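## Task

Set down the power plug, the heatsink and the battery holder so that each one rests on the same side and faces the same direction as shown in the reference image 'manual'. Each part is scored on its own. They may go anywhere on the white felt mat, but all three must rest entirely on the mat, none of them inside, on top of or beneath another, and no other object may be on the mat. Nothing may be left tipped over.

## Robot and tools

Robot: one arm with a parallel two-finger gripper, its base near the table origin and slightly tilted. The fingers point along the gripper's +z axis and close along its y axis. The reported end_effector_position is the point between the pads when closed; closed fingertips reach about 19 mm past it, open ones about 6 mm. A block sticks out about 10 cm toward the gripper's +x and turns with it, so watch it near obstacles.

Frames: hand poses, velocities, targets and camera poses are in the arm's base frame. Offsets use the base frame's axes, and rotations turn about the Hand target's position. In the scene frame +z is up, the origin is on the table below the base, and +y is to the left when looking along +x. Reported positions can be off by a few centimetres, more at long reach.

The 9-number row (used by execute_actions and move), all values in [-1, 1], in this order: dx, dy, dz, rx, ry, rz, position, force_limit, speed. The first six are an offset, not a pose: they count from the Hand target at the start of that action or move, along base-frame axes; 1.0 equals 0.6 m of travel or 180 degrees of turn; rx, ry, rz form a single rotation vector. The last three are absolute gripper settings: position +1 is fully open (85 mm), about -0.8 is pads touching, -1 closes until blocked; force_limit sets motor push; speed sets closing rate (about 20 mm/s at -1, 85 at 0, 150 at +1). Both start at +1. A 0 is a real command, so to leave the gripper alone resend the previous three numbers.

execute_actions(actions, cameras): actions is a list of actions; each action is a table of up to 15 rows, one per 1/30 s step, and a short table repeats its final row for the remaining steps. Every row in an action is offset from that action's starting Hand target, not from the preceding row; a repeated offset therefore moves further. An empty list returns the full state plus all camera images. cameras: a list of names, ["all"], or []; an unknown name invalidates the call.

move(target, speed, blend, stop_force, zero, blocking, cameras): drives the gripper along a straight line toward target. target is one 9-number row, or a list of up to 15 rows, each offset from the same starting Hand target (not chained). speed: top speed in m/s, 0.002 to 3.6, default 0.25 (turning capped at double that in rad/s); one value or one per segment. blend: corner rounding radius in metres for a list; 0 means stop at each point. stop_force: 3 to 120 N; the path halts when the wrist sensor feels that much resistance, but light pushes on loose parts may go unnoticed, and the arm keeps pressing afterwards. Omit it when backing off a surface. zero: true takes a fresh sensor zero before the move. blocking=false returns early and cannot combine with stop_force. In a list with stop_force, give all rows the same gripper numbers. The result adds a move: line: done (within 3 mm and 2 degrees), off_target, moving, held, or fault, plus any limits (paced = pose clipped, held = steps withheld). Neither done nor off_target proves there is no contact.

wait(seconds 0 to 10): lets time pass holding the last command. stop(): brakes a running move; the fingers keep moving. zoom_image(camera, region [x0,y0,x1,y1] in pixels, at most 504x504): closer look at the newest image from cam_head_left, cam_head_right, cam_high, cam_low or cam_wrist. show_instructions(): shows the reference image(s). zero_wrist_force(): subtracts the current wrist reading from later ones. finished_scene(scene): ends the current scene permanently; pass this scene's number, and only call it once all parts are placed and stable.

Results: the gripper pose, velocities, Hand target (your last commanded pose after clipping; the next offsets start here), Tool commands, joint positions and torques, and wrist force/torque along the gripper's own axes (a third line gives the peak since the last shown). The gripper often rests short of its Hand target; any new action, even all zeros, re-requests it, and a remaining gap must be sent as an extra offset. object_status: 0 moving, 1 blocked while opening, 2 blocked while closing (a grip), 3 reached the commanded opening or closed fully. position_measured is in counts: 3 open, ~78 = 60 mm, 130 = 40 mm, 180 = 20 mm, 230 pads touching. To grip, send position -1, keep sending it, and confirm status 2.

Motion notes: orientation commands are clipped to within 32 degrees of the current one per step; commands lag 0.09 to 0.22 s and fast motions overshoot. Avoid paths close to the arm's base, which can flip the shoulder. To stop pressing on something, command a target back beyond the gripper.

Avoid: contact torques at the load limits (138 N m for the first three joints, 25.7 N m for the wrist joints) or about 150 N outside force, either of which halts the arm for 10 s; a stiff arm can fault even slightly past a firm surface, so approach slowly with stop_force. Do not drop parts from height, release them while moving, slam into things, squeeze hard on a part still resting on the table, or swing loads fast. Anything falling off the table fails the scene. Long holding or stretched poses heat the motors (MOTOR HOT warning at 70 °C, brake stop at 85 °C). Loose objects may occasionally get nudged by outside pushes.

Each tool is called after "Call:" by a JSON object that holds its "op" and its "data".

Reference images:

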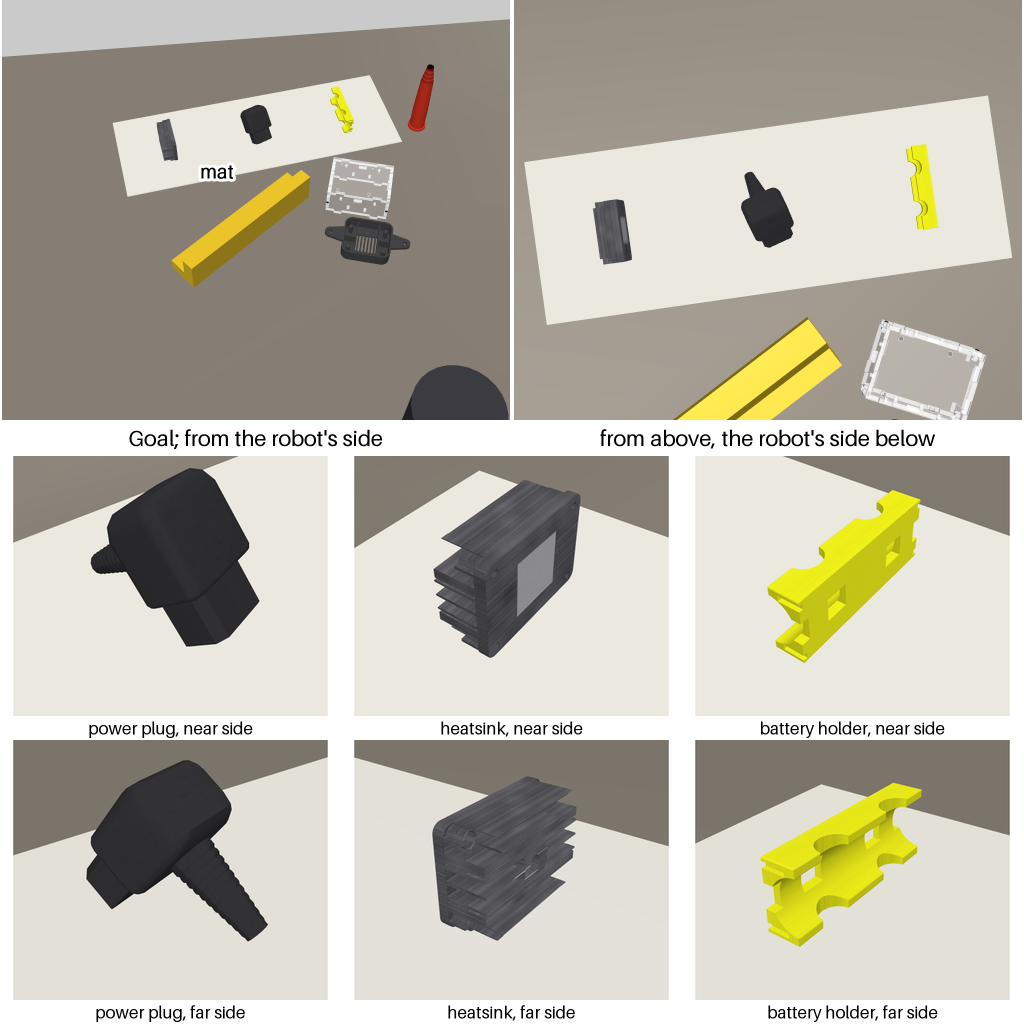

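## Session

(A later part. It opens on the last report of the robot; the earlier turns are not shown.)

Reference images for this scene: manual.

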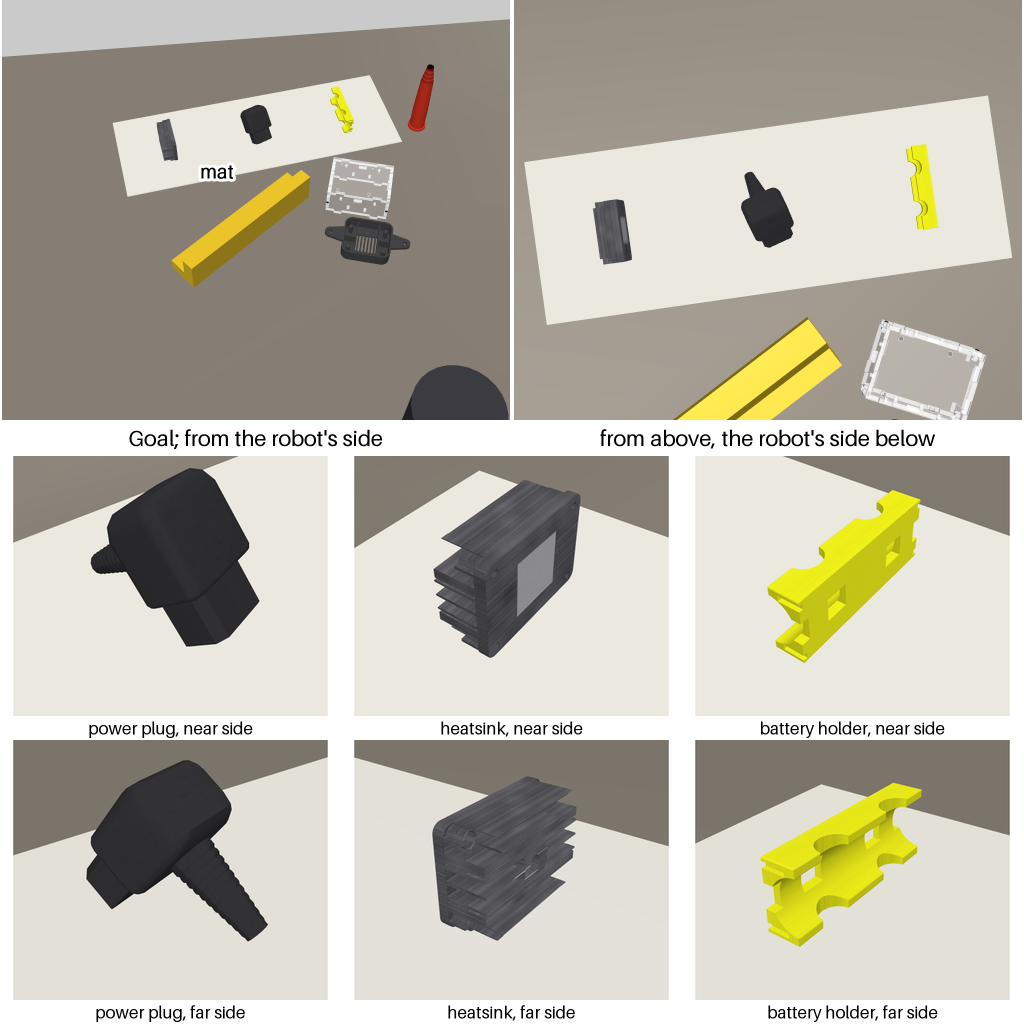

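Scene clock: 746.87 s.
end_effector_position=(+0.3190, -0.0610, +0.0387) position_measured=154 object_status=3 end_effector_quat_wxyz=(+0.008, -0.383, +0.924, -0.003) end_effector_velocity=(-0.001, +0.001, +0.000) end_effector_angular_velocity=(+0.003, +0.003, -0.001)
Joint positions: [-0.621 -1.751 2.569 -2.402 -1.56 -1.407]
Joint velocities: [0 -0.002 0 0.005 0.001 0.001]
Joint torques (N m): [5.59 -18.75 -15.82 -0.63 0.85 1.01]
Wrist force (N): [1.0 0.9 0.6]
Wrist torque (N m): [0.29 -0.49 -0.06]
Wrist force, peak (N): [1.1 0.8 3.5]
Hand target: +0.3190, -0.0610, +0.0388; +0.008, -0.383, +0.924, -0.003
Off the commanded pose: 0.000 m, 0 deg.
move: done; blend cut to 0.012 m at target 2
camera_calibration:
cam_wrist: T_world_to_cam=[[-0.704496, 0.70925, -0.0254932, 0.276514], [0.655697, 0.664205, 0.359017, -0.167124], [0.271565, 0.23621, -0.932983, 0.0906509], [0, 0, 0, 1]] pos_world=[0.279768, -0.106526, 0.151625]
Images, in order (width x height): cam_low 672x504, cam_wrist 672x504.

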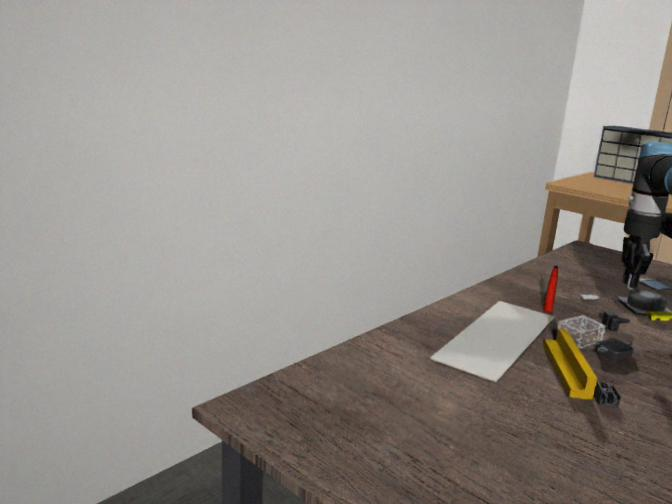

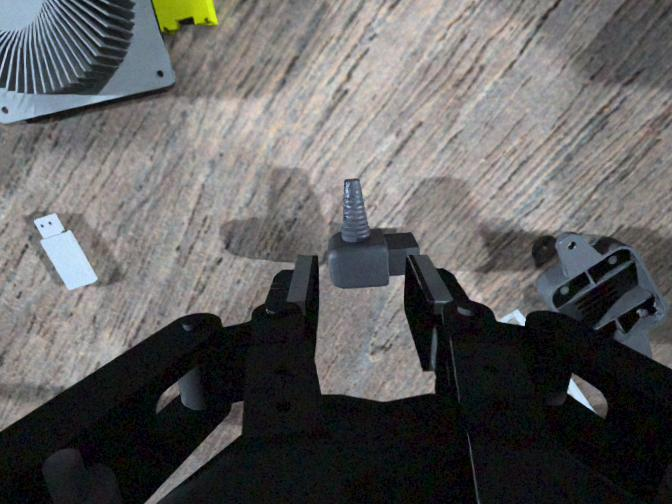

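Call:
{"op": "move", "data": {"target": [[0.085,-0.0483,0.152,-0.0069,0.3029,-0.4370,0.1,-0.8,-1],[0.1405,-0.0483,-0.0678,-0.0069,0.3029,-0.4370,0.1,-0.8,-1]], "blend": [0.04,0], "speed": [0.6,0.5], "cameras": ["cam_wrist","cam_low"]}}

Scene clock: 889.70 s.
end_effector_position=(+0.4033, -0.0900, -0.0018) position_measured=117 object_status=3 end_effector_quat_wxyz=(-0.390, +0.305, +0.857, +0.146)
Joint positions: [-0.599 -0.989 1.77 -1.495 -1.494 0.05]
Joint torques (N m): [-7.26 -32.14 -4.51 -1.65 -1.3 -1.6]
Wrist force (N): [0.9 0.6 0.4]
Wrist torque (N m): [0.17 -0.30 -0.05]
Wrist force, peak (N): [4.1 0.4 -1.4]
Hand target: +0.4033, -0.0900, -0.0019; -0.390, +0.305, +0.857, +0.146
Off the commanded pose: 0.000 m, 0 deg.
move: done
camera_calibration:
cam_wrist: T_world_to_cam=[[0.629411, 0.777072, 0.000445241, -0.176451], [0.680299, -0.550749, -0.4836, -0.309358], [-0.375547, 0.304686, -0.875289, 0.304085], [0, 0, 0, 1]] pos_world=[0.435714, -0.125914, 0.116635]
Images, in order (width x height): cam_low 672x504, cam_wrist 672x504.

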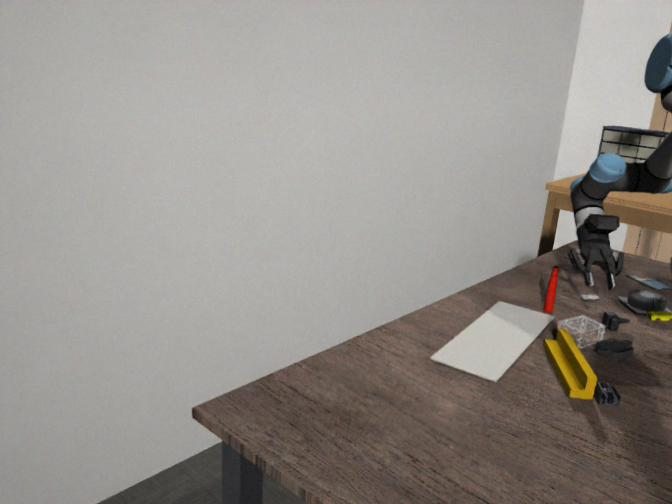

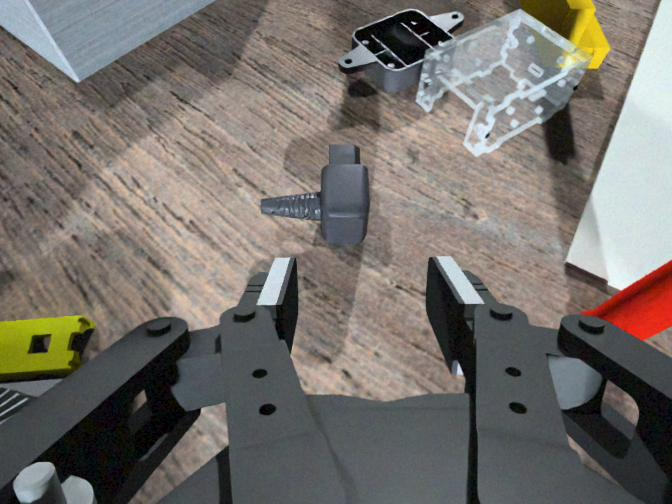

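Call:
{"op": "zoom_image", "data": {"camera": "cam_wrist", "region": [240, 120, 440, 270]}}

Scaled by 2.520 from the camera's 672x504 image, which has a finer 960x720 frame.

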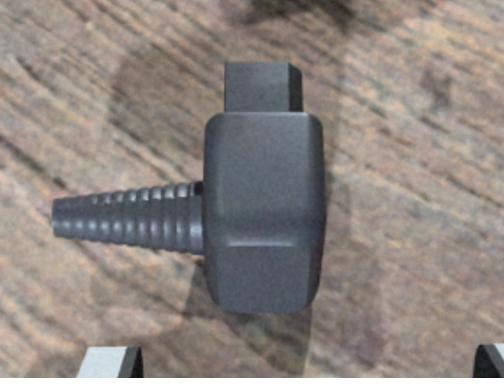

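Call:
{"op": "move", "data": {"target": [-0.04695,0.03243,-0.04905,0,0,0,0.1,-0.8,-1], "speed": 0.15, "cameras": ["cam_wrist"]}}

Call:
{"op": "zoom_image", "data": {"camera": "cam_wrist", "region": [240, 140, 460, 320]}}

Scene clock: 928.57 s.
end_effector_position=(+0.3752, -0.0705, -0.0313) position_measured=117 object_status=3 end_effector_quat_wxyz=(-0.390, +0.305, +0.857, +0.146)
Joint positions: [-0.598 -0.991 1.886 -1.61 -1.494 0.05]
Joint torques (N m): [9.32 -29.5 -17.58 1.02 1.29 1.15]
Wrist force (N): [0.9 0.6 0.8]
Wrist torque (N m): [0.14 -0.29 -0.04]
Wrist force, peak (N): [0.8 0.6 1.9]
Hand target: +0.3752, -0.0705, -0.0313; -0.390, +0.305, +0.857, +0.146
Off the commanded pose: 0.000 m, 0 deg.
move: done
camera_calibration:
cam_wrist: T_world_to_cam=[[0.62956, 0.776952, 0.000500805, -0.173842], [0.680215, -0.550862, -0.483589, -0.293783], [-0.37545, 0.304789, -0.875295, 0.261647], [0, 0, 0, 1]] pos_world=[0.407515, -0.106514, 0.0870356]
Images, in order (width x height): cam_wrist 672x504.

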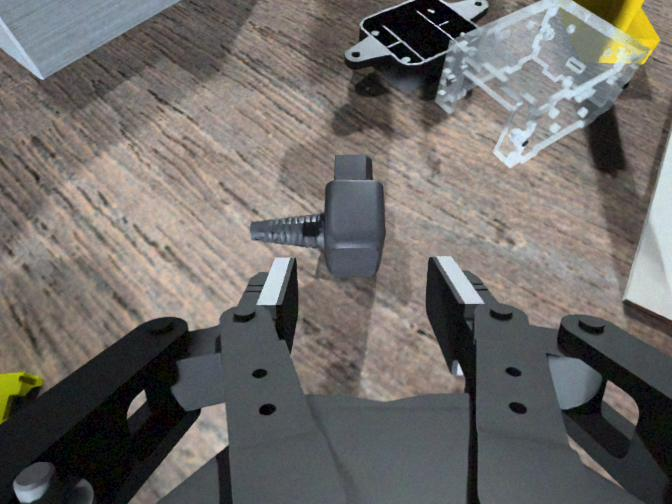

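Scaled by 2.291 from the camera's 672x504 image, which has a finer 960x720 frame.

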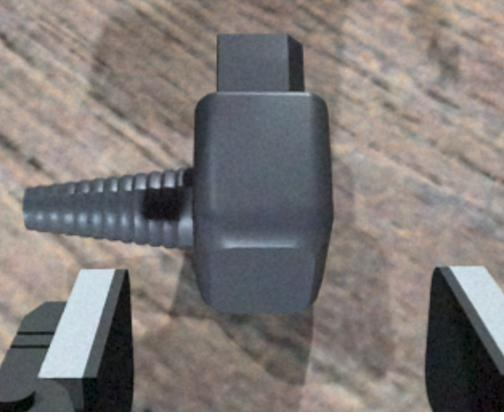

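Call:
{"op": "move", "data": {"target": [-0.04167,0.03408,-0.03627,0,0,0,0.1,-0.8,-1], "speed": 0.08, "cameras": ["cam_wrist"]}}

Call:
{"op": "zoom_image", "data": {"camera": "cam_wrist", "region": [230, 150, 470, 330]}}

Scene clock: 982.60 s.
end_effector_position=(+0.3502, -0.0500, -0.0531) position_measured=117 object_status=3 end_effector_quat_wxyz=(-0.390, +0.305, +0.857, +0.146)
Joint positions: [-0.593 -0.993 1.985 -1.707 -1.49 0.053]
Joint torques (N m): [-0.28 -27.99 -21.3 2.05 0.45 0.01]
Wrist force (N): [0.7 0.6 0.4]
Wrist torque (N m): [0.13 -0.27 -0.07]
Wrist force, peak (N): [1.3 -0.1 1.3]
Hand target: +0.3502, -0.0501, -0.0531; -0.390, +0.305, +0.857, +0.146
Off the commanded pose: 0.000 m, 0 deg.
move: done
camera_calibration:
cam_wrist: T_world_to_cam=[[0.629487, 0.777011, 0.000462834, -0.173985], [0.680294, -0.550845, -0.483498, -0.276013], [-0.375428, 0.304671, -0.875345, 0.227004], [0, 0, 0, 1]] pos_world=[0.382515, -0.0860139, 0.0653355]
Images, in order (width x height): cam_wrist 672x504.

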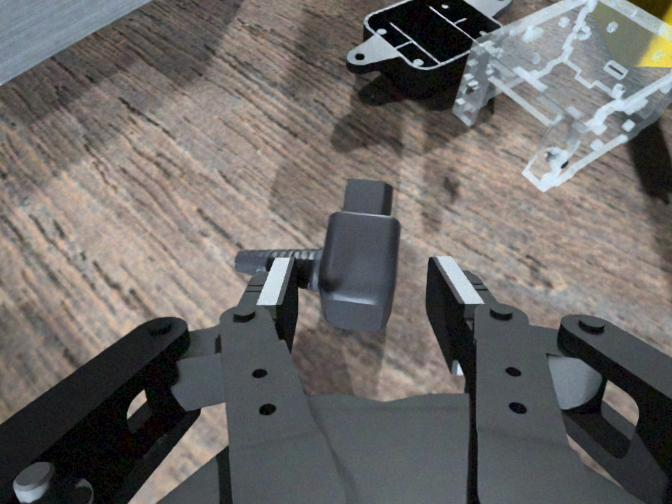

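Scaled by 2.100 from the camera's 672x504 image, which has a finer 960x720 frame.

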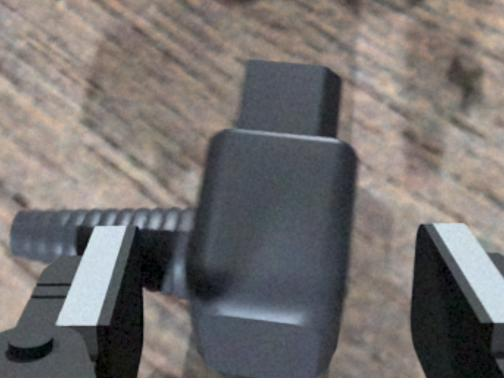

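Call:
{"op": "move", "data": {"target": [[-0.0046,0.003,-0.0005,0.0006,0,-0.0333,0.1,-0.8,-1],[-0.0046,0.003,-0.0005,0.0006,0,-0.0333,-1,-0.8,-1]], "speed": 0.05, "cameras": ["cam_wrist"]}}

Call:
{"op": "zoom_image", "data": {"camera": "cam_wrist", "region": [230, 150, 470, 330]}}

Scene clock: 1031.07 s.
end_effector_position=(+0.3474, -0.0483, -0.0534) position_measured=164 object_status=0 end_effector_quat_wxyz=(-0.382, +0.349, +0.839, +0.167)
Joint positions: [-0.634 -1.007 2.019 -1.729 -1.44 0.094]
Joint torques (N m): [9 -28.95 -18.52 1.53 -0.61 -1.31]
Wrist force (N): [4.6 -0.7 -5.6]
Wrist torque (N m): [0.22 -0.33 -0.03]
Wrist force, peak (N): [4.7 -0.8 -5.7]
Hand target: +0.3474, -0.0483, -0.0534; -0.382, +0.349, +0.839, +0.167
Off the commanded pose: 0.000 m, 0 deg.
move: done
camera_calibration:
cam_wrist: T_world_to_cam=[[0.70719, 0.707022, 0.00184474, -0.203844], [0.619046, -0.617928, -0.484713, -0.255308], [-0.341563, 0.343926, -0.874671, 0.215295], [0, 0, 0, 1]] pos_world=[0.37574, -0.0876857, 0.0649377]
Images, in order (width x height): cam_wrist 672x504.

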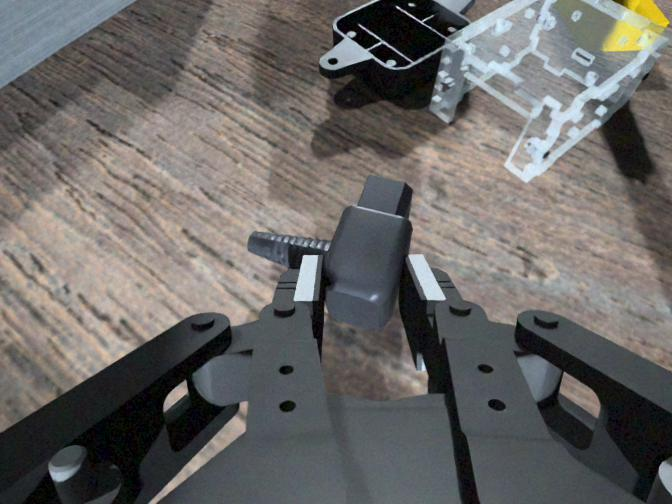

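Scaled by 2.100 from the camera's 672x504 image, which has a finer 960x720 frame.

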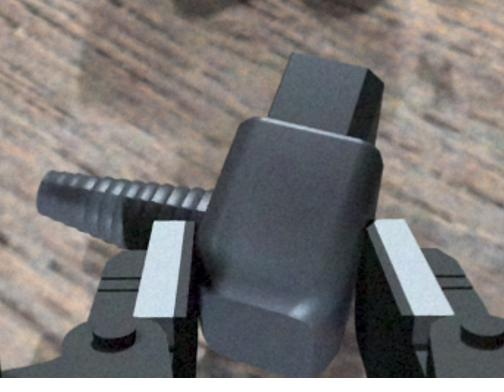

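Call:
{"op": "wait", "data": {"seconds": 0.2, "cameras": ["cam_wrist"]}}

Call:
{"op": "zoom_image", "data": {"camera": "cam_wrist", "region": [230, 150, 470, 330]}}

Scene clock: 1045.00 s.
end_effector_position=(+0.3474, -0.0483, -0.0534) position_measured=164 object_status=2 end_effector_quat_wxyz=(-0.382, +0.349, +0.839, +0.167)
Joint positions: [-0.634 -1.007 2.019 -1.729 -1.44 0.094]
Joint torques (N m): [7.55 -28.27 -5.09 1.67 1.5 -1.43]
Wrist force (N): [4.2 -0.8 -5.1]
Wrist torque (N m): [0.23 -0.34 -0.04]
Wrist force, peak (N): [4.8 -0.7 -5.7]
Hand target: +0.3474, -0.0483, -0.0534; -0.382, +0.349, +0.839, +0.167
Tool commands: gripper/position=-1.0 gripper/force_limit=-0.8 gripper/speed=-1.0
Off the commanded pose: 0.000 m, 0 deg.
wait: 0.20 s; at rest from the start
camera_calibration:
cam_wrist: T_world_to_cam=[[0.70719, 0.707022, 0.00184474, -0.203914], [0.619046, -0.617928, -0.484713, -0.25537], [-0.341563, 0.343926, -0.874671, 0.21533], [0, 0, 0, 1]] pos_world=[0.37584, -0.0876857, 0.0649377]
Images, in order (width x height): cam_wrist 672x504.

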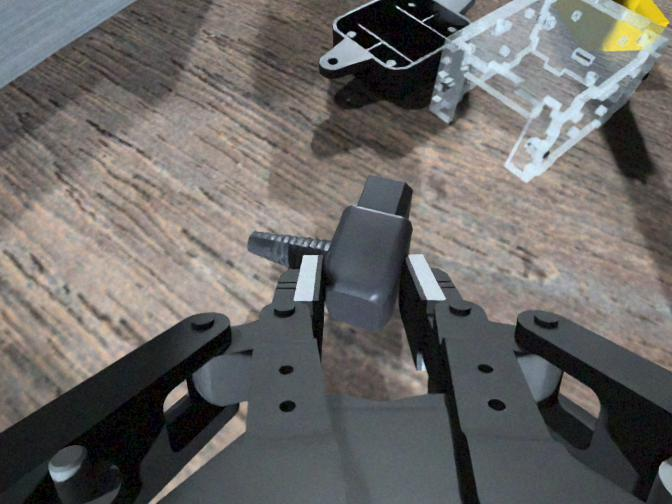

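Scaled by 2.100 from the camera's 672x504 image, which has a finer 960x720 frame.

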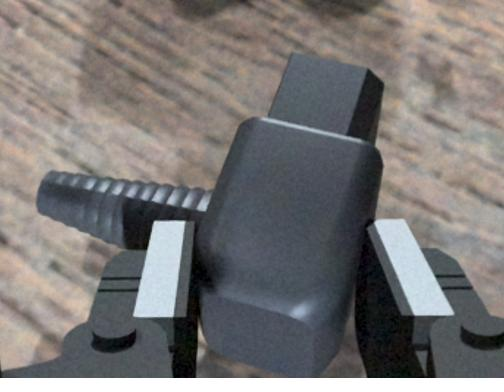

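Call:
{"op": "move", "data": {"target": [[0,0,0,0,0,0,0.1,-0.8,-1],[0.0306,-0.0319,0.038,0,0,0,0.1,-0.8,-1]], "speed": [0.05,0.15], "cameras": ["cam_wrist"]}}

Call:
{"op": "zoom_image", "data": {"camera": "cam_wrist", "region": [230, 130, 470, 310]}}

Scene clock: 1111.03 s.
end_effector_position=(+0.3658, -0.0675, -0.0306) position_measured=117 object_status=3 end_effector_quat_wxyz=(-0.382, +0.349, +0.839, +0.167)
Joint positions: [-0.642 -1.019 1.94 -1.638 -1.447 0.089]
Joint torques (N m): [3.14 -30.79 -2.52 -2.71 0.76 0.31]
Wrist force (N): [0.9 1.0 0.3]
Wrist torque (N m): [0.20 -0.31 0.07]
Wrist force, peak (N): [4.7 -0.6 -5.8]
Hand target: +0.3658, -0.0674, -0.0306; -0.382, +0.349, +0.839, +0.167
Off the commanded pose: 0.000 m, 0 deg.
move: done
camera_calibration:
cam_wrist: T_world_to_cam=[[0.70717, 0.707041, 0.00194068, -0.203322], [0.619176, -0.617959, -0.484508, -0.267584], [-0.341368, 0.343831, -0.874785, 0.248049], [0, 0, 0, 1]] pos_world=[0.394141, -0.106886, 0.087738]
Images, in order (width x height): cam_wrist 672x504.

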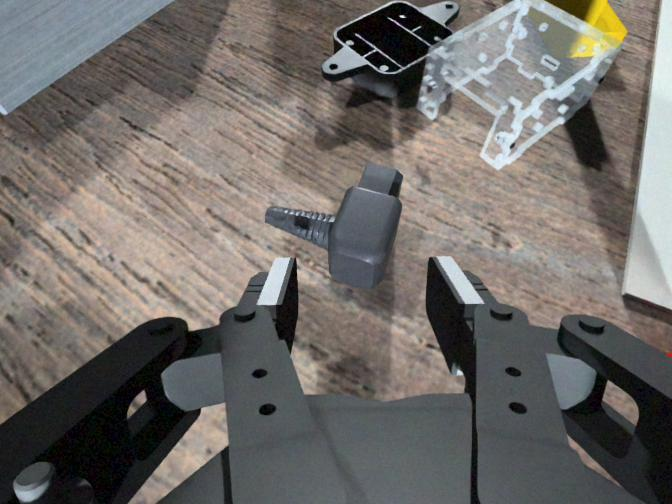

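Scaled by 2.100 from the camera's 672x504 image, which has a finer 960x720 frame.

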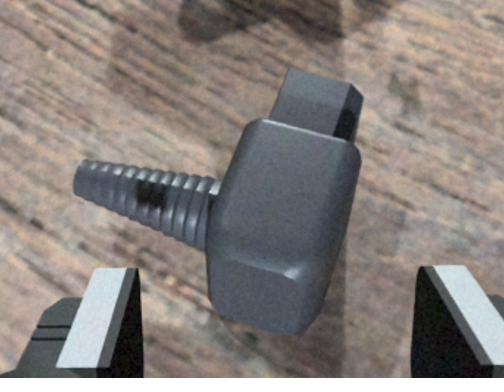

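Call:
{"op": "move", "data": {"target": [-0.0043,-0.0195,-0.0232,0.0691,0.05,-0.0875,0.1,-0.8,-1], "speed": 0.2, "cameras": ["cam_wrist"]}}

Call:
{"op": "zoom_image", "data": {"camera": "cam_wrist", "region": [240, 110, 470, 300]}}

Scene clock: 1204.67 s.
end_effector_position=(+0.3632, -0.0792, -0.0445) position_measured=117 object_status=3 end_effector_quat_wxyz=(-0.455, +0.429, +0.728, +0.280)
Joint positions: [-0.786 -0.859 1.856 -1.458 -1.304 0.112]
Joint torques (N m): [8.84 -49.27 0.33 -1.66 -1.22 -0.85]
Wrist force (N): [0.7 0.0 -0.2]
Wrist torque (N m): [0.01 -0.22 -0.05]
Wrist force, peak (N): [1.7 1.2 0.2]
Hand target: +0.3632, -0.0791, -0.0445; -0.455, +0.429, +0.728, +0.280
Off the commanded pose: 0.000 m, 0 deg.
move: done
camera_calibration:
cam_wrist: T_world_to_cam=[[0.873945, 0.485972, 0.00717805, -0.271069], [0.352256, -0.623163, -0.698272, -0.192982], [-0.334868, 0.612779, -0.715797, 0.265032], [0, 0, 0, 1]] pos_world=[0.393629, -0.150933, 0.0569015]
Images, in order (width x height): cam_wrist 672x504.

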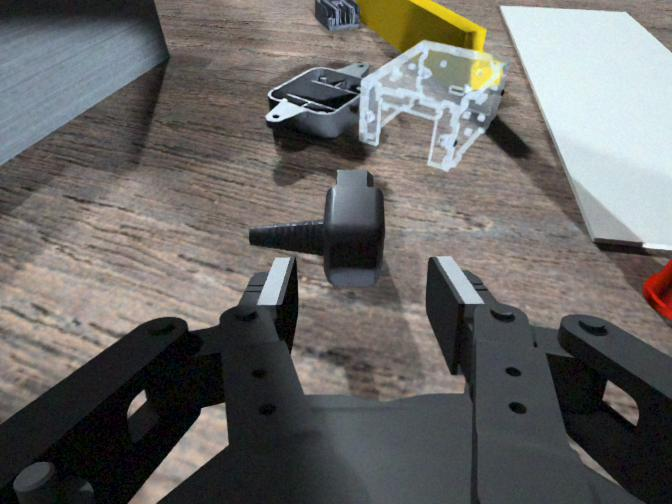

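Scaled by 2.191 from the camera's 672x504 image, which has a finer 960x720 frame.

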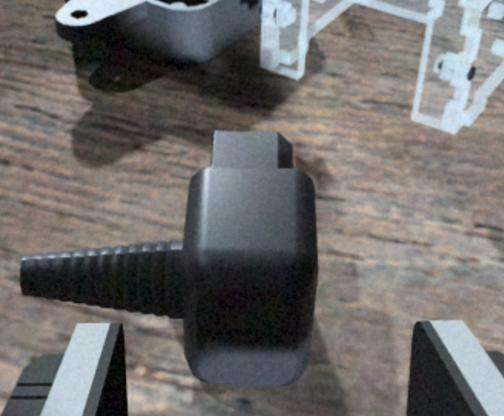

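Call:
{"op": "zoom_image", "data": {"camera": "cam_wrist", "region": [310, 160, 400, 300]}}

Scaled by 3.600 from the camera's 672x504 image, which has a finer 960x720 frame.

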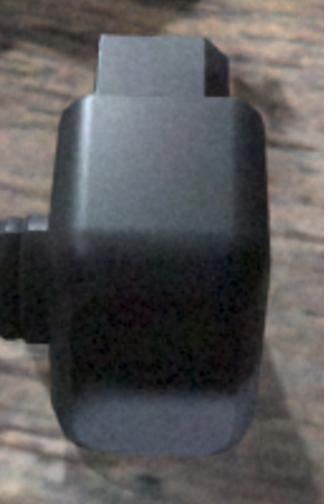

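Call:
{"op": "move", "data": {"target": [-0.02227,0.04175,-0.02193,0,0,0,0.1,-0.8,-1], "speed": 0.08, "cameras": ["cam_wrist"]}}

Call:
{"op": "zoom_image", "data": {"camera": "cam_wrist", "region": [240, 130, 470, 330]}}

Scene clock: 1265.93 s.
end_effector_position=(+0.3498, -0.0540, -0.0577) position_measured=117 object_status=3 end_effector_quat_wxyz=(-0.456, +0.429, +0.728, +0.280)
Joint positions: [-0.77 -0.863 1.931 -1.531 -1.289 0.119]
Joint torques (N m): [-5.58 -45.98 -17.98 2.89 -0.98 -0.53]
Wrist force (N): [0.2 0.1 -0.3]
Wrist torque (N m): [0.01 -0.14 -0.02]
Wrist force, peak (N): [0.8 0.0 -1.1]
Hand target: +0.3498, -0.0541, -0.0577; -0.455, +0.429, +0.728, +0.280
Off the commanded pose: 0.000 m, 0 deg.
move: done
camera_calibration:
cam_wrist: T_world_to_cam=[[0.873944, 0.485972, 0.00724686, -0.271513], [0.352254, -0.623059, -0.698366, -0.181756], [-0.334871, 0.612885, -0.715704, 0.235665], [0, 0, 0, 1]] pos_world=[0.380229, -0.125733, 0.0437016]
Images, in order (width x height): cam_wrist 672x504.

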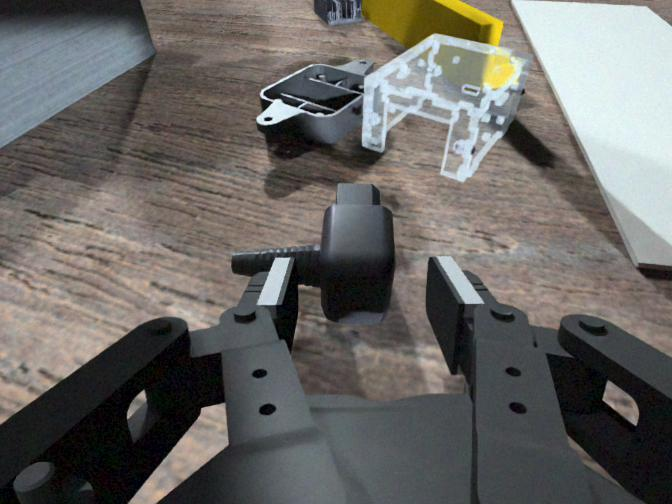

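Scaled by 2.191 from the camera's 672x504 image, which has a finer 960x720 frame.

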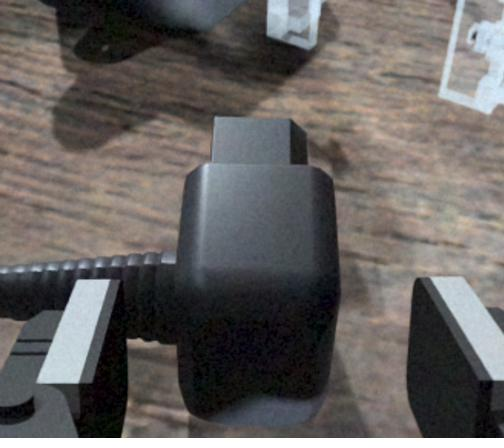

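Call:
{"op": "move", "data": {"target": [[-0.0011,0.002,-0.0011,0,0,0,0.1,-0.8,-1],[-0.0011,0.002,-0.0011,0,0,0,-1,-0.8,-1]], "speed": 0.05}}

Call:
{"op": "wait", "data": {"seconds": 0.1, "cameras": ["cam_wrist"]}}

Call:
{"op": "zoom_image", "data": {"camera": "cam_wrist", "region": [240, 130, 470, 330]}}

Scene clock: 1278.50 s.
end_effector_position=(+0.3491, -0.0529, -0.0583) position_measured=170 object_status=0 end_effector_quat_wxyz=(-0.456, +0.429, +0.728, +0.280)
Joint positions: [-0.769 -0.863 1.935 -1.534 -1.289 0.119]
Joint torques (N m): [9.06 -37.62 -15.58 2.04 0.53 1.23]
Wrist force (N): [4.6 -1.4 -3.9]
Wrist torque (N m): [0.08 -0.21 0.00]
Wrist force, peak (N): [5.3 -1.2 -4.3]
Hand target: +0.3491, -0.0529, -0.0583; -0.455, +0.429, +0.728, +0.280
Off the commanded pose: 0.000 m, 0 deg.
move: done

Scene clock: 1278.60 s.
end_effector_position=(+0.3491, -0.0529, -0.0583) position_measured=170 object_status=2 end_effector_quat_wxyz=(-0.455, +0.429, +0.728, +0.280)
Joint positions: [-0.769 -0.863 1.935 -1.534 -1.289 0.119]
Joint torques (N m): [9.23 -36.51 -15.8 2.04 0.37 1.03]
Wrist force (N): [4.8 -1.7 -3.9]
Wrist torque (N m): [0.04 -0.23 0.00]
Wrist force, peak (N): [5.1 -1.2 -4.2]
Hand target: +0.3491, -0.0529, -0.0583; -0.455, +0.429, +0.728, +0.280
Tool commands: gripper/position=-1.0 gripper/force_limit=-0.8 gripper/speed=-1.0
Off the commanded pose: 0.000 m, 0 deg.
wait: 0.10 s; no rest
camera_calibration:
cam_wrist: T_world_to_cam=[[0.873944, 0.485972, 0.00724686, -0.27148], [0.352254, -0.623059, -0.698366, -0.181181], [-0.334871, 0.612885, -0.715704, 0.234266], [0, 0, 0, 1]] pos_world=[0.379529, -0.124533, 0.0431016]
Images, in order (width x height): cam_wrist 672x504.

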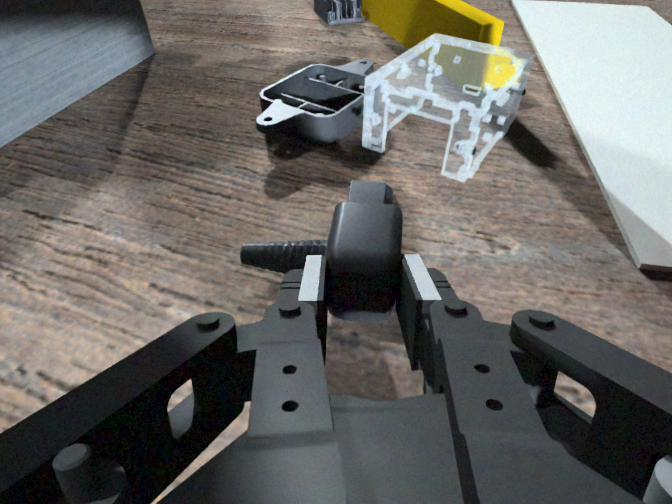

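Scaled by 2.191 from the camera's 672x504 image, which has a finer 960x720 frame.

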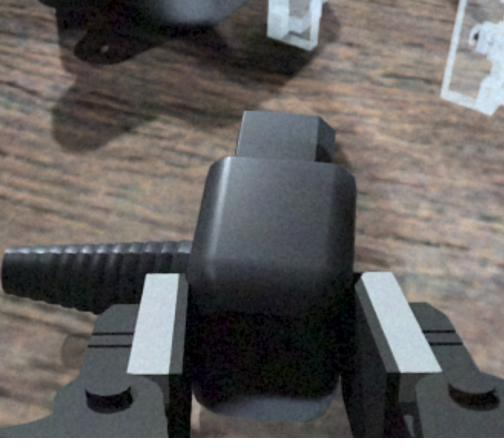

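Call:
{"op": "move", "data": {"target": [0,0,0.1167,0,0,0,-1,-0.8,-1], "speed": 0.08, "cameras": ["cam_wrist"]}}

Call:
{"op": "zoom_image", "data": {"camera": "cam_wrist", "region": [240, 130, 470, 330]}}

Scene clock: 1282.93 s.
end_effector_position=(+0.3492, -0.0529, +0.0117) position_measured=170 object_status=2 end_effector_quat_wxyz=(-0.455, +0.429, +0.728, +0.280)
Joint positions: [-0.769 -1.011 1.929 -1.381 -1.289 0.119]
Joint torques (N m): [6.86 -28.61 -7.24 -1.48 1.12 0.93]
Wrist force (N): [0.0 0.5 0.0]
Wrist torque (N m): [0.09 -0.18 -0.05]
Wrist force, peak (N): [5.5 -1.2 -4.5]
Hand target: +0.3491, -0.0529, +0.0117; -0.455, +0.429, +0.728, +0.280
Off the commanded pose: 0.000 m, 0 deg.
move: done
camera_calibration:
cam_wrist: T_world_to_cam=[[0.873896, 0.486059, 0.00732754, -0.272006], [0.352466, -0.623181, -0.69815, -0.132513], [-0.334775, 0.612693, -0.715914, 0.284424], [0, 0, 0, 1]] pos_world=[0.379629, -0.124633, 0.113102]
Images, in order (width x height): cam_wrist 672x504.

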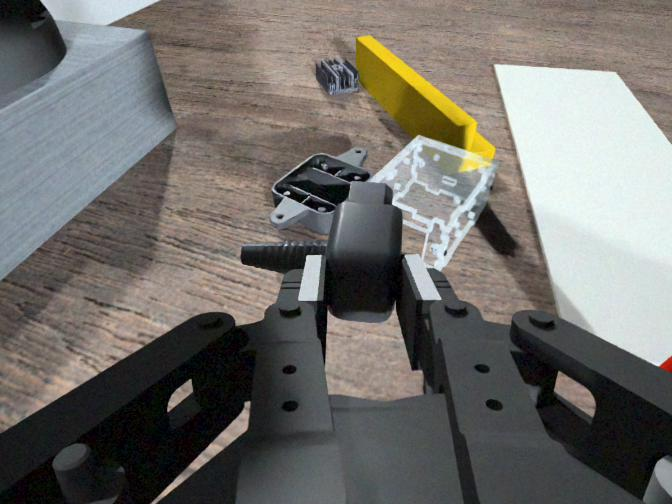

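Scaled by 2.191 from the camera's 672x504 image, which has a finer 960x720 frame.

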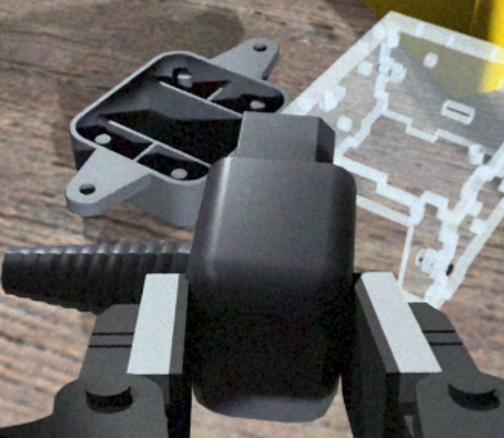

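Call:
{"op": "move", "data": {"target": [[0,0,0.15,0,0,0,-1,-0.8,-1],[0.0848,0.2548,0.2472,0.1045,-0.2843,0.3122,-1,-0.8,-1],[0.1275,0.5812,0.0388,0.4632,-0.4389,0.6383,-1,-0.8,-1]], "blend": [0.05,0.05,0], "speed": [0.3,0.45,0.45], "cameras": ["cam_wrist","cam_low"]}}

Scene clock: 1369.83 s.
end_effector_position=(+0.4257, +0.2959, +0.0349) position_measured=170 object_status=2 end_effector_quat_wxyz=(+0.132, +0.809, -0.488, -0.300)
Joint positions: [0.233 -1 1.609 -1.544 -1.351 -1.896]
Joint torques (N m): [-2.48 -53.87 -8.35 1.03 1.67 -1.03]
Wrist force (N): [1.4 0.3 1.2]
Wrist torque (N m): [0.19 -0.38 -0.48]
Wrist force, peak (N): [-3.8 0.3 1.4]
Hand target: +0.4256, +0.2958, +0.0350; +0.132, +0.809, -0.488, -0.300
Off the commanded pose: 0.000 m, 0 deg.
move: done; blend cut to 0.045 m at target 1
camera_calibration:
cam_wrist: T_world_to_cam=[[-0.720149, -0.484553, 0.496583, 0.440178], [-0.110811, 0.786861, 0.6071, -0.191379], [-0.684914, 0.382175, -0.620351, 0.326878], [0, 0, 0, 1]] pos_world=[0.51967, 0.238953, 0.10038]
Images, in order (width x height): cam_low 672x504, cam_wrist 672x504.

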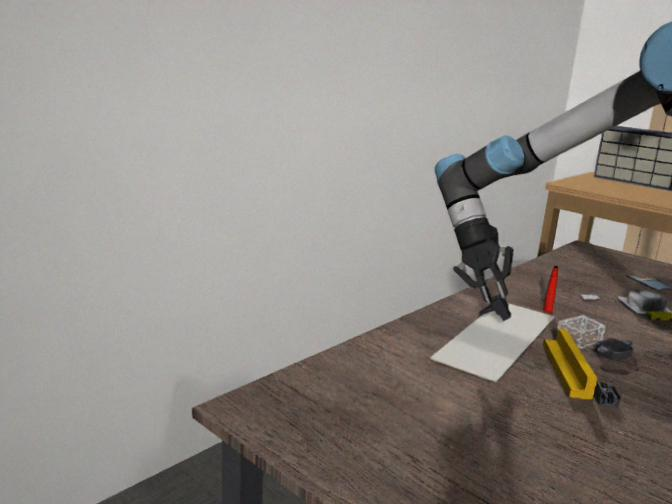

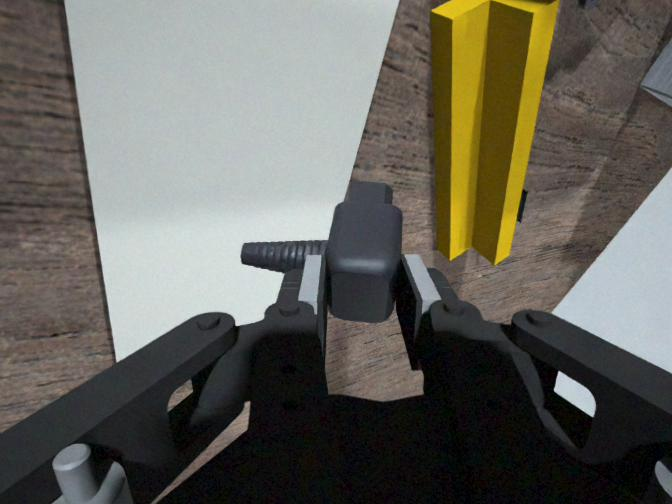

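Call:
{"op": "zoom_image", "data": {"camera": "cam_low", "region": [420, 230, 570, 390]}}

Scaled by 3.150 from the camera's 672x504 image, which has a finer 960x720 frame.

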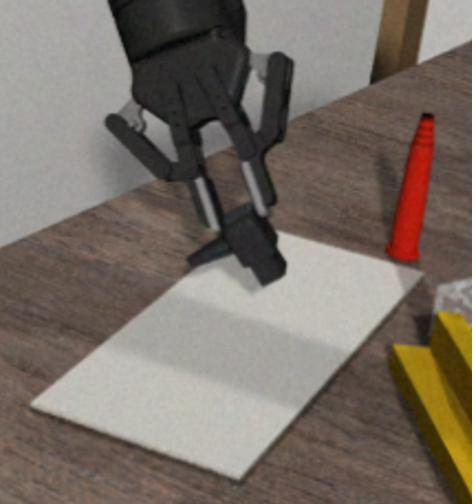

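Call:
{"op": "move", "data": {"target": [0,0,-0.075,0,0,0,-1,-0.8,-1], "speed": 0.12}}

Call:
{"op": "move", "data": {"target": [0,0,-0.05,0,0,0,-1,-0.8,-1], "speed": 0.008, "stop_force": 3, "cameras": ["cam_wrist","cam_low"]}}

Call:
{"op": "zoom_image", "data": {"camera": "cam_low", "region": [420, 230, 570, 390]}}

Scene clock: 1381.23 s.
end_effector_position=(+0.4256, +0.2958, -0.0101) position_measured=170 object_status=2 end_effector_quat_wxyz=(+0.132, +0.809, -0.488, -0.300)
Joint positions: [0.233 -0.936 1.639 -1.639 -1.351 -1.896]
Joint torques (N m): [-2.5 -52.83 -26.26 1.06 0.47 0.53]
Wrist force (N): [1.7 0.6 1.2]
Wrist torque (N m): [0.25 -0.45 -0.48]
Wrist force, peak (N): [2.4 -0.2 2.5]
Hand target: +0.4256, +0.2958, -0.0100; +0.132, +0.809, -0.488, -0.300
Off the commanded pose: 0.000 m, 0 deg.
move: done

Scene clock: 1384.80 s.
end_effector_position=(+0.4257, +0.2958, -0.0291) position_measured=170 object_status=2 end_effector_quat_wxyz=(+0.132, +0.809, -0.488, -0.300)
Joint positions: [0.233 -0.906 1.648 -1.677 -1.351 -1.896]
Joint torques (N m): [4.16 -53.52 -26.3 0.98 0.21 0.76]
Wrist force (N): [0.6 2.0 -1.5]
Wrist torque (N m): [0.24 -0.43 -0.47]
Wrist force, peak (N): [0.2 2.8 -2.7]
Hand target: +0.4257, +0.2958, -0.0291; +0.132, +0.809, -0.488, -0.300 (not the last commanded pose)
Off the commanded pose: 0.011 m, 0 deg.
move: contact
camera_calibration:
cam_wrist: T_world_to_cam=[[-0.720047, -0.484733, 0.496555, 0.471878], [-0.110884, 0.786751, 0.60723, -0.152476], [-0.685009, 0.382174, -0.620247, 0.287153], [0, 0, 0, 1]] pos_world=[0.51957, 0.238953, 0.0363804]
Images, in order (width x height): cam_low 672x504, cam_wrist 672x504.

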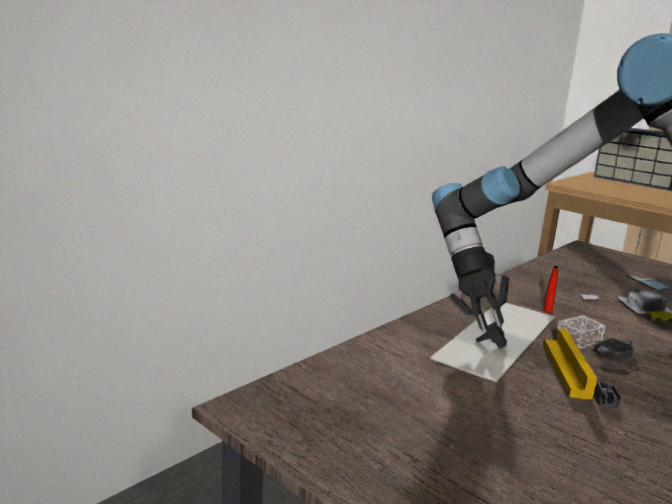

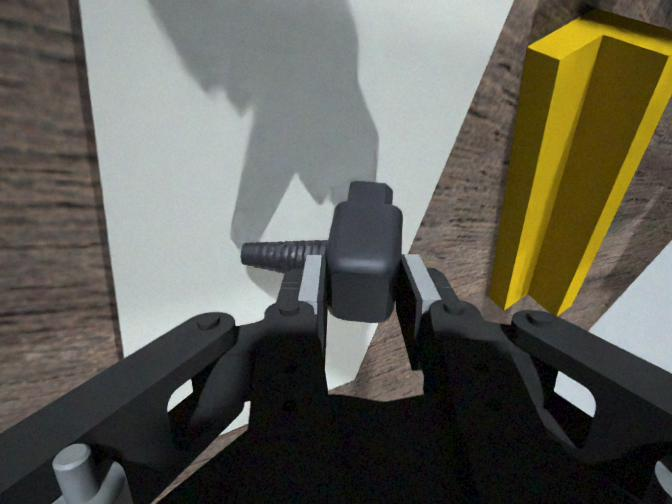

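Scaled by 3.150 from the camera's 672x504 image, which has a finer 960x720 frame.

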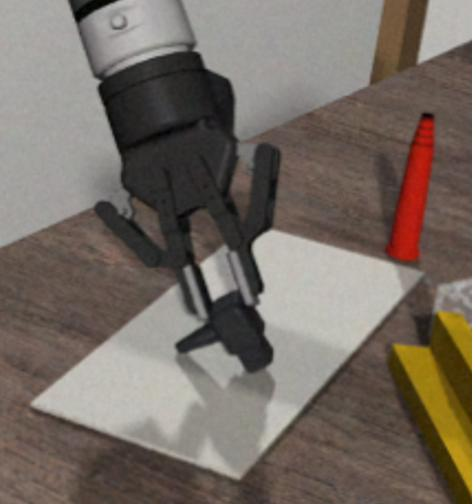

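Call:
{"op": "move", "data": {"target": [[0,0,0,0,0,0,-0.1,-0.8,-1],[0.0204,-0.0026,0.0262,0,0,0,-0.1,-0.8,-1],[0.1329,-0.0169,0.1702,0,0,0,-0.1,-0.8,-1]], "blend": [0,0.01,0], "speed": [0.05,0.04,0.3], "cameras": ["cam_wrist","cam_low"]}}

Call:
{"op": "zoom_image", "data": {"camera": "cam_low", "region": [420, 250, 570, 390]}}

Scene clock: 1408.60 s.
end_effector_position=(+0.5054, +0.2857, +0.0729) position_measured=141 object_status=3 end_effector_quat_wxyz=(+0.132, +0.809, -0.488, -0.300)
Joint positions: [0.193 -0.9 1.322 -1.351 -1.375 -1.929]
Joint torques (N m): [10.5 -59.41 -29.85 0.26 1.67 1.36]
Wrist force (N): [1.2 0.6 0.6]
Wrist torque (N m): [0.20 -0.37 -0.34]
Wrist force, peak (N): [1.1 0.7 4.0]
Hand target: +0.5054, +0.2857, +0.0731; +0.132, +0.809, -0.488, -0.300
Off the commanded pose: 0.000 m, 0 deg.
move: done
camera_calibration:
cam_wrist: T_world_to_cam=[[-0.720033, -0.484602, 0.496702, 0.473614], [-0.110705, 0.786821, 0.607172, -0.197666], [-0.685052, 0.382196, -0.620185, 0.408924], [0, 0, 0, 1]] pos_world=[0.59927, 0.228753, 0.138381]
Images, in order (width x height): cam_low 672x504, cam_wrist 672x504.

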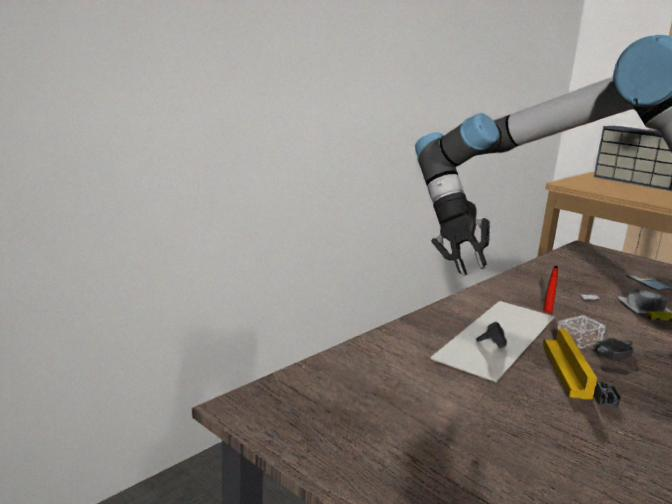

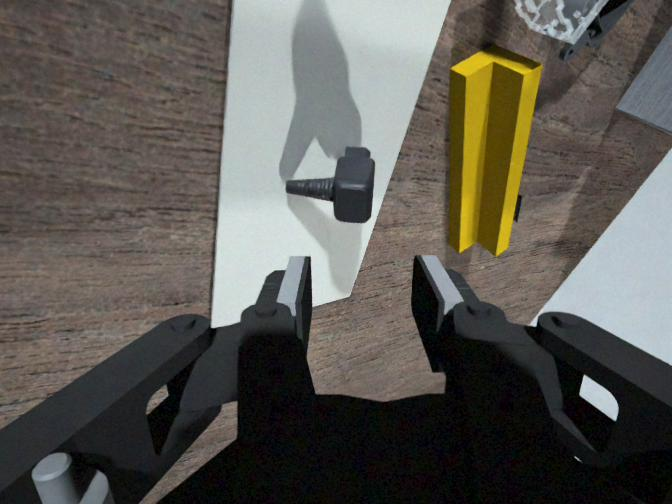

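Scaled by 3.360 from the camera's 672x504 image, which has a finer 960x720 frame.

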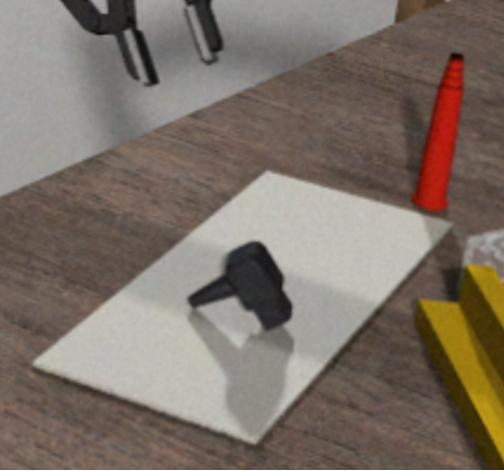

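Call:
{"op": "zoom_image", "data": {"camera": "cam_wrist", "region": [260, 120, 410, 240]}}

Scaled by 3.360 from the camera's 672x504 image, which has a finer 960x720 frame.

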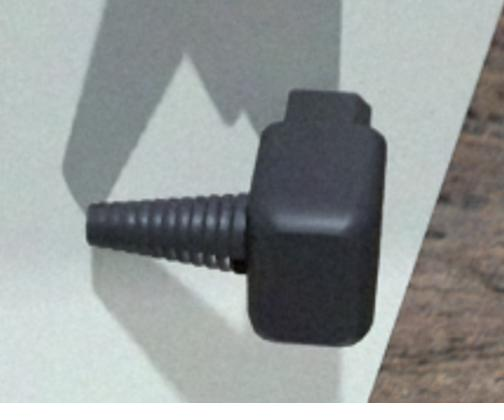

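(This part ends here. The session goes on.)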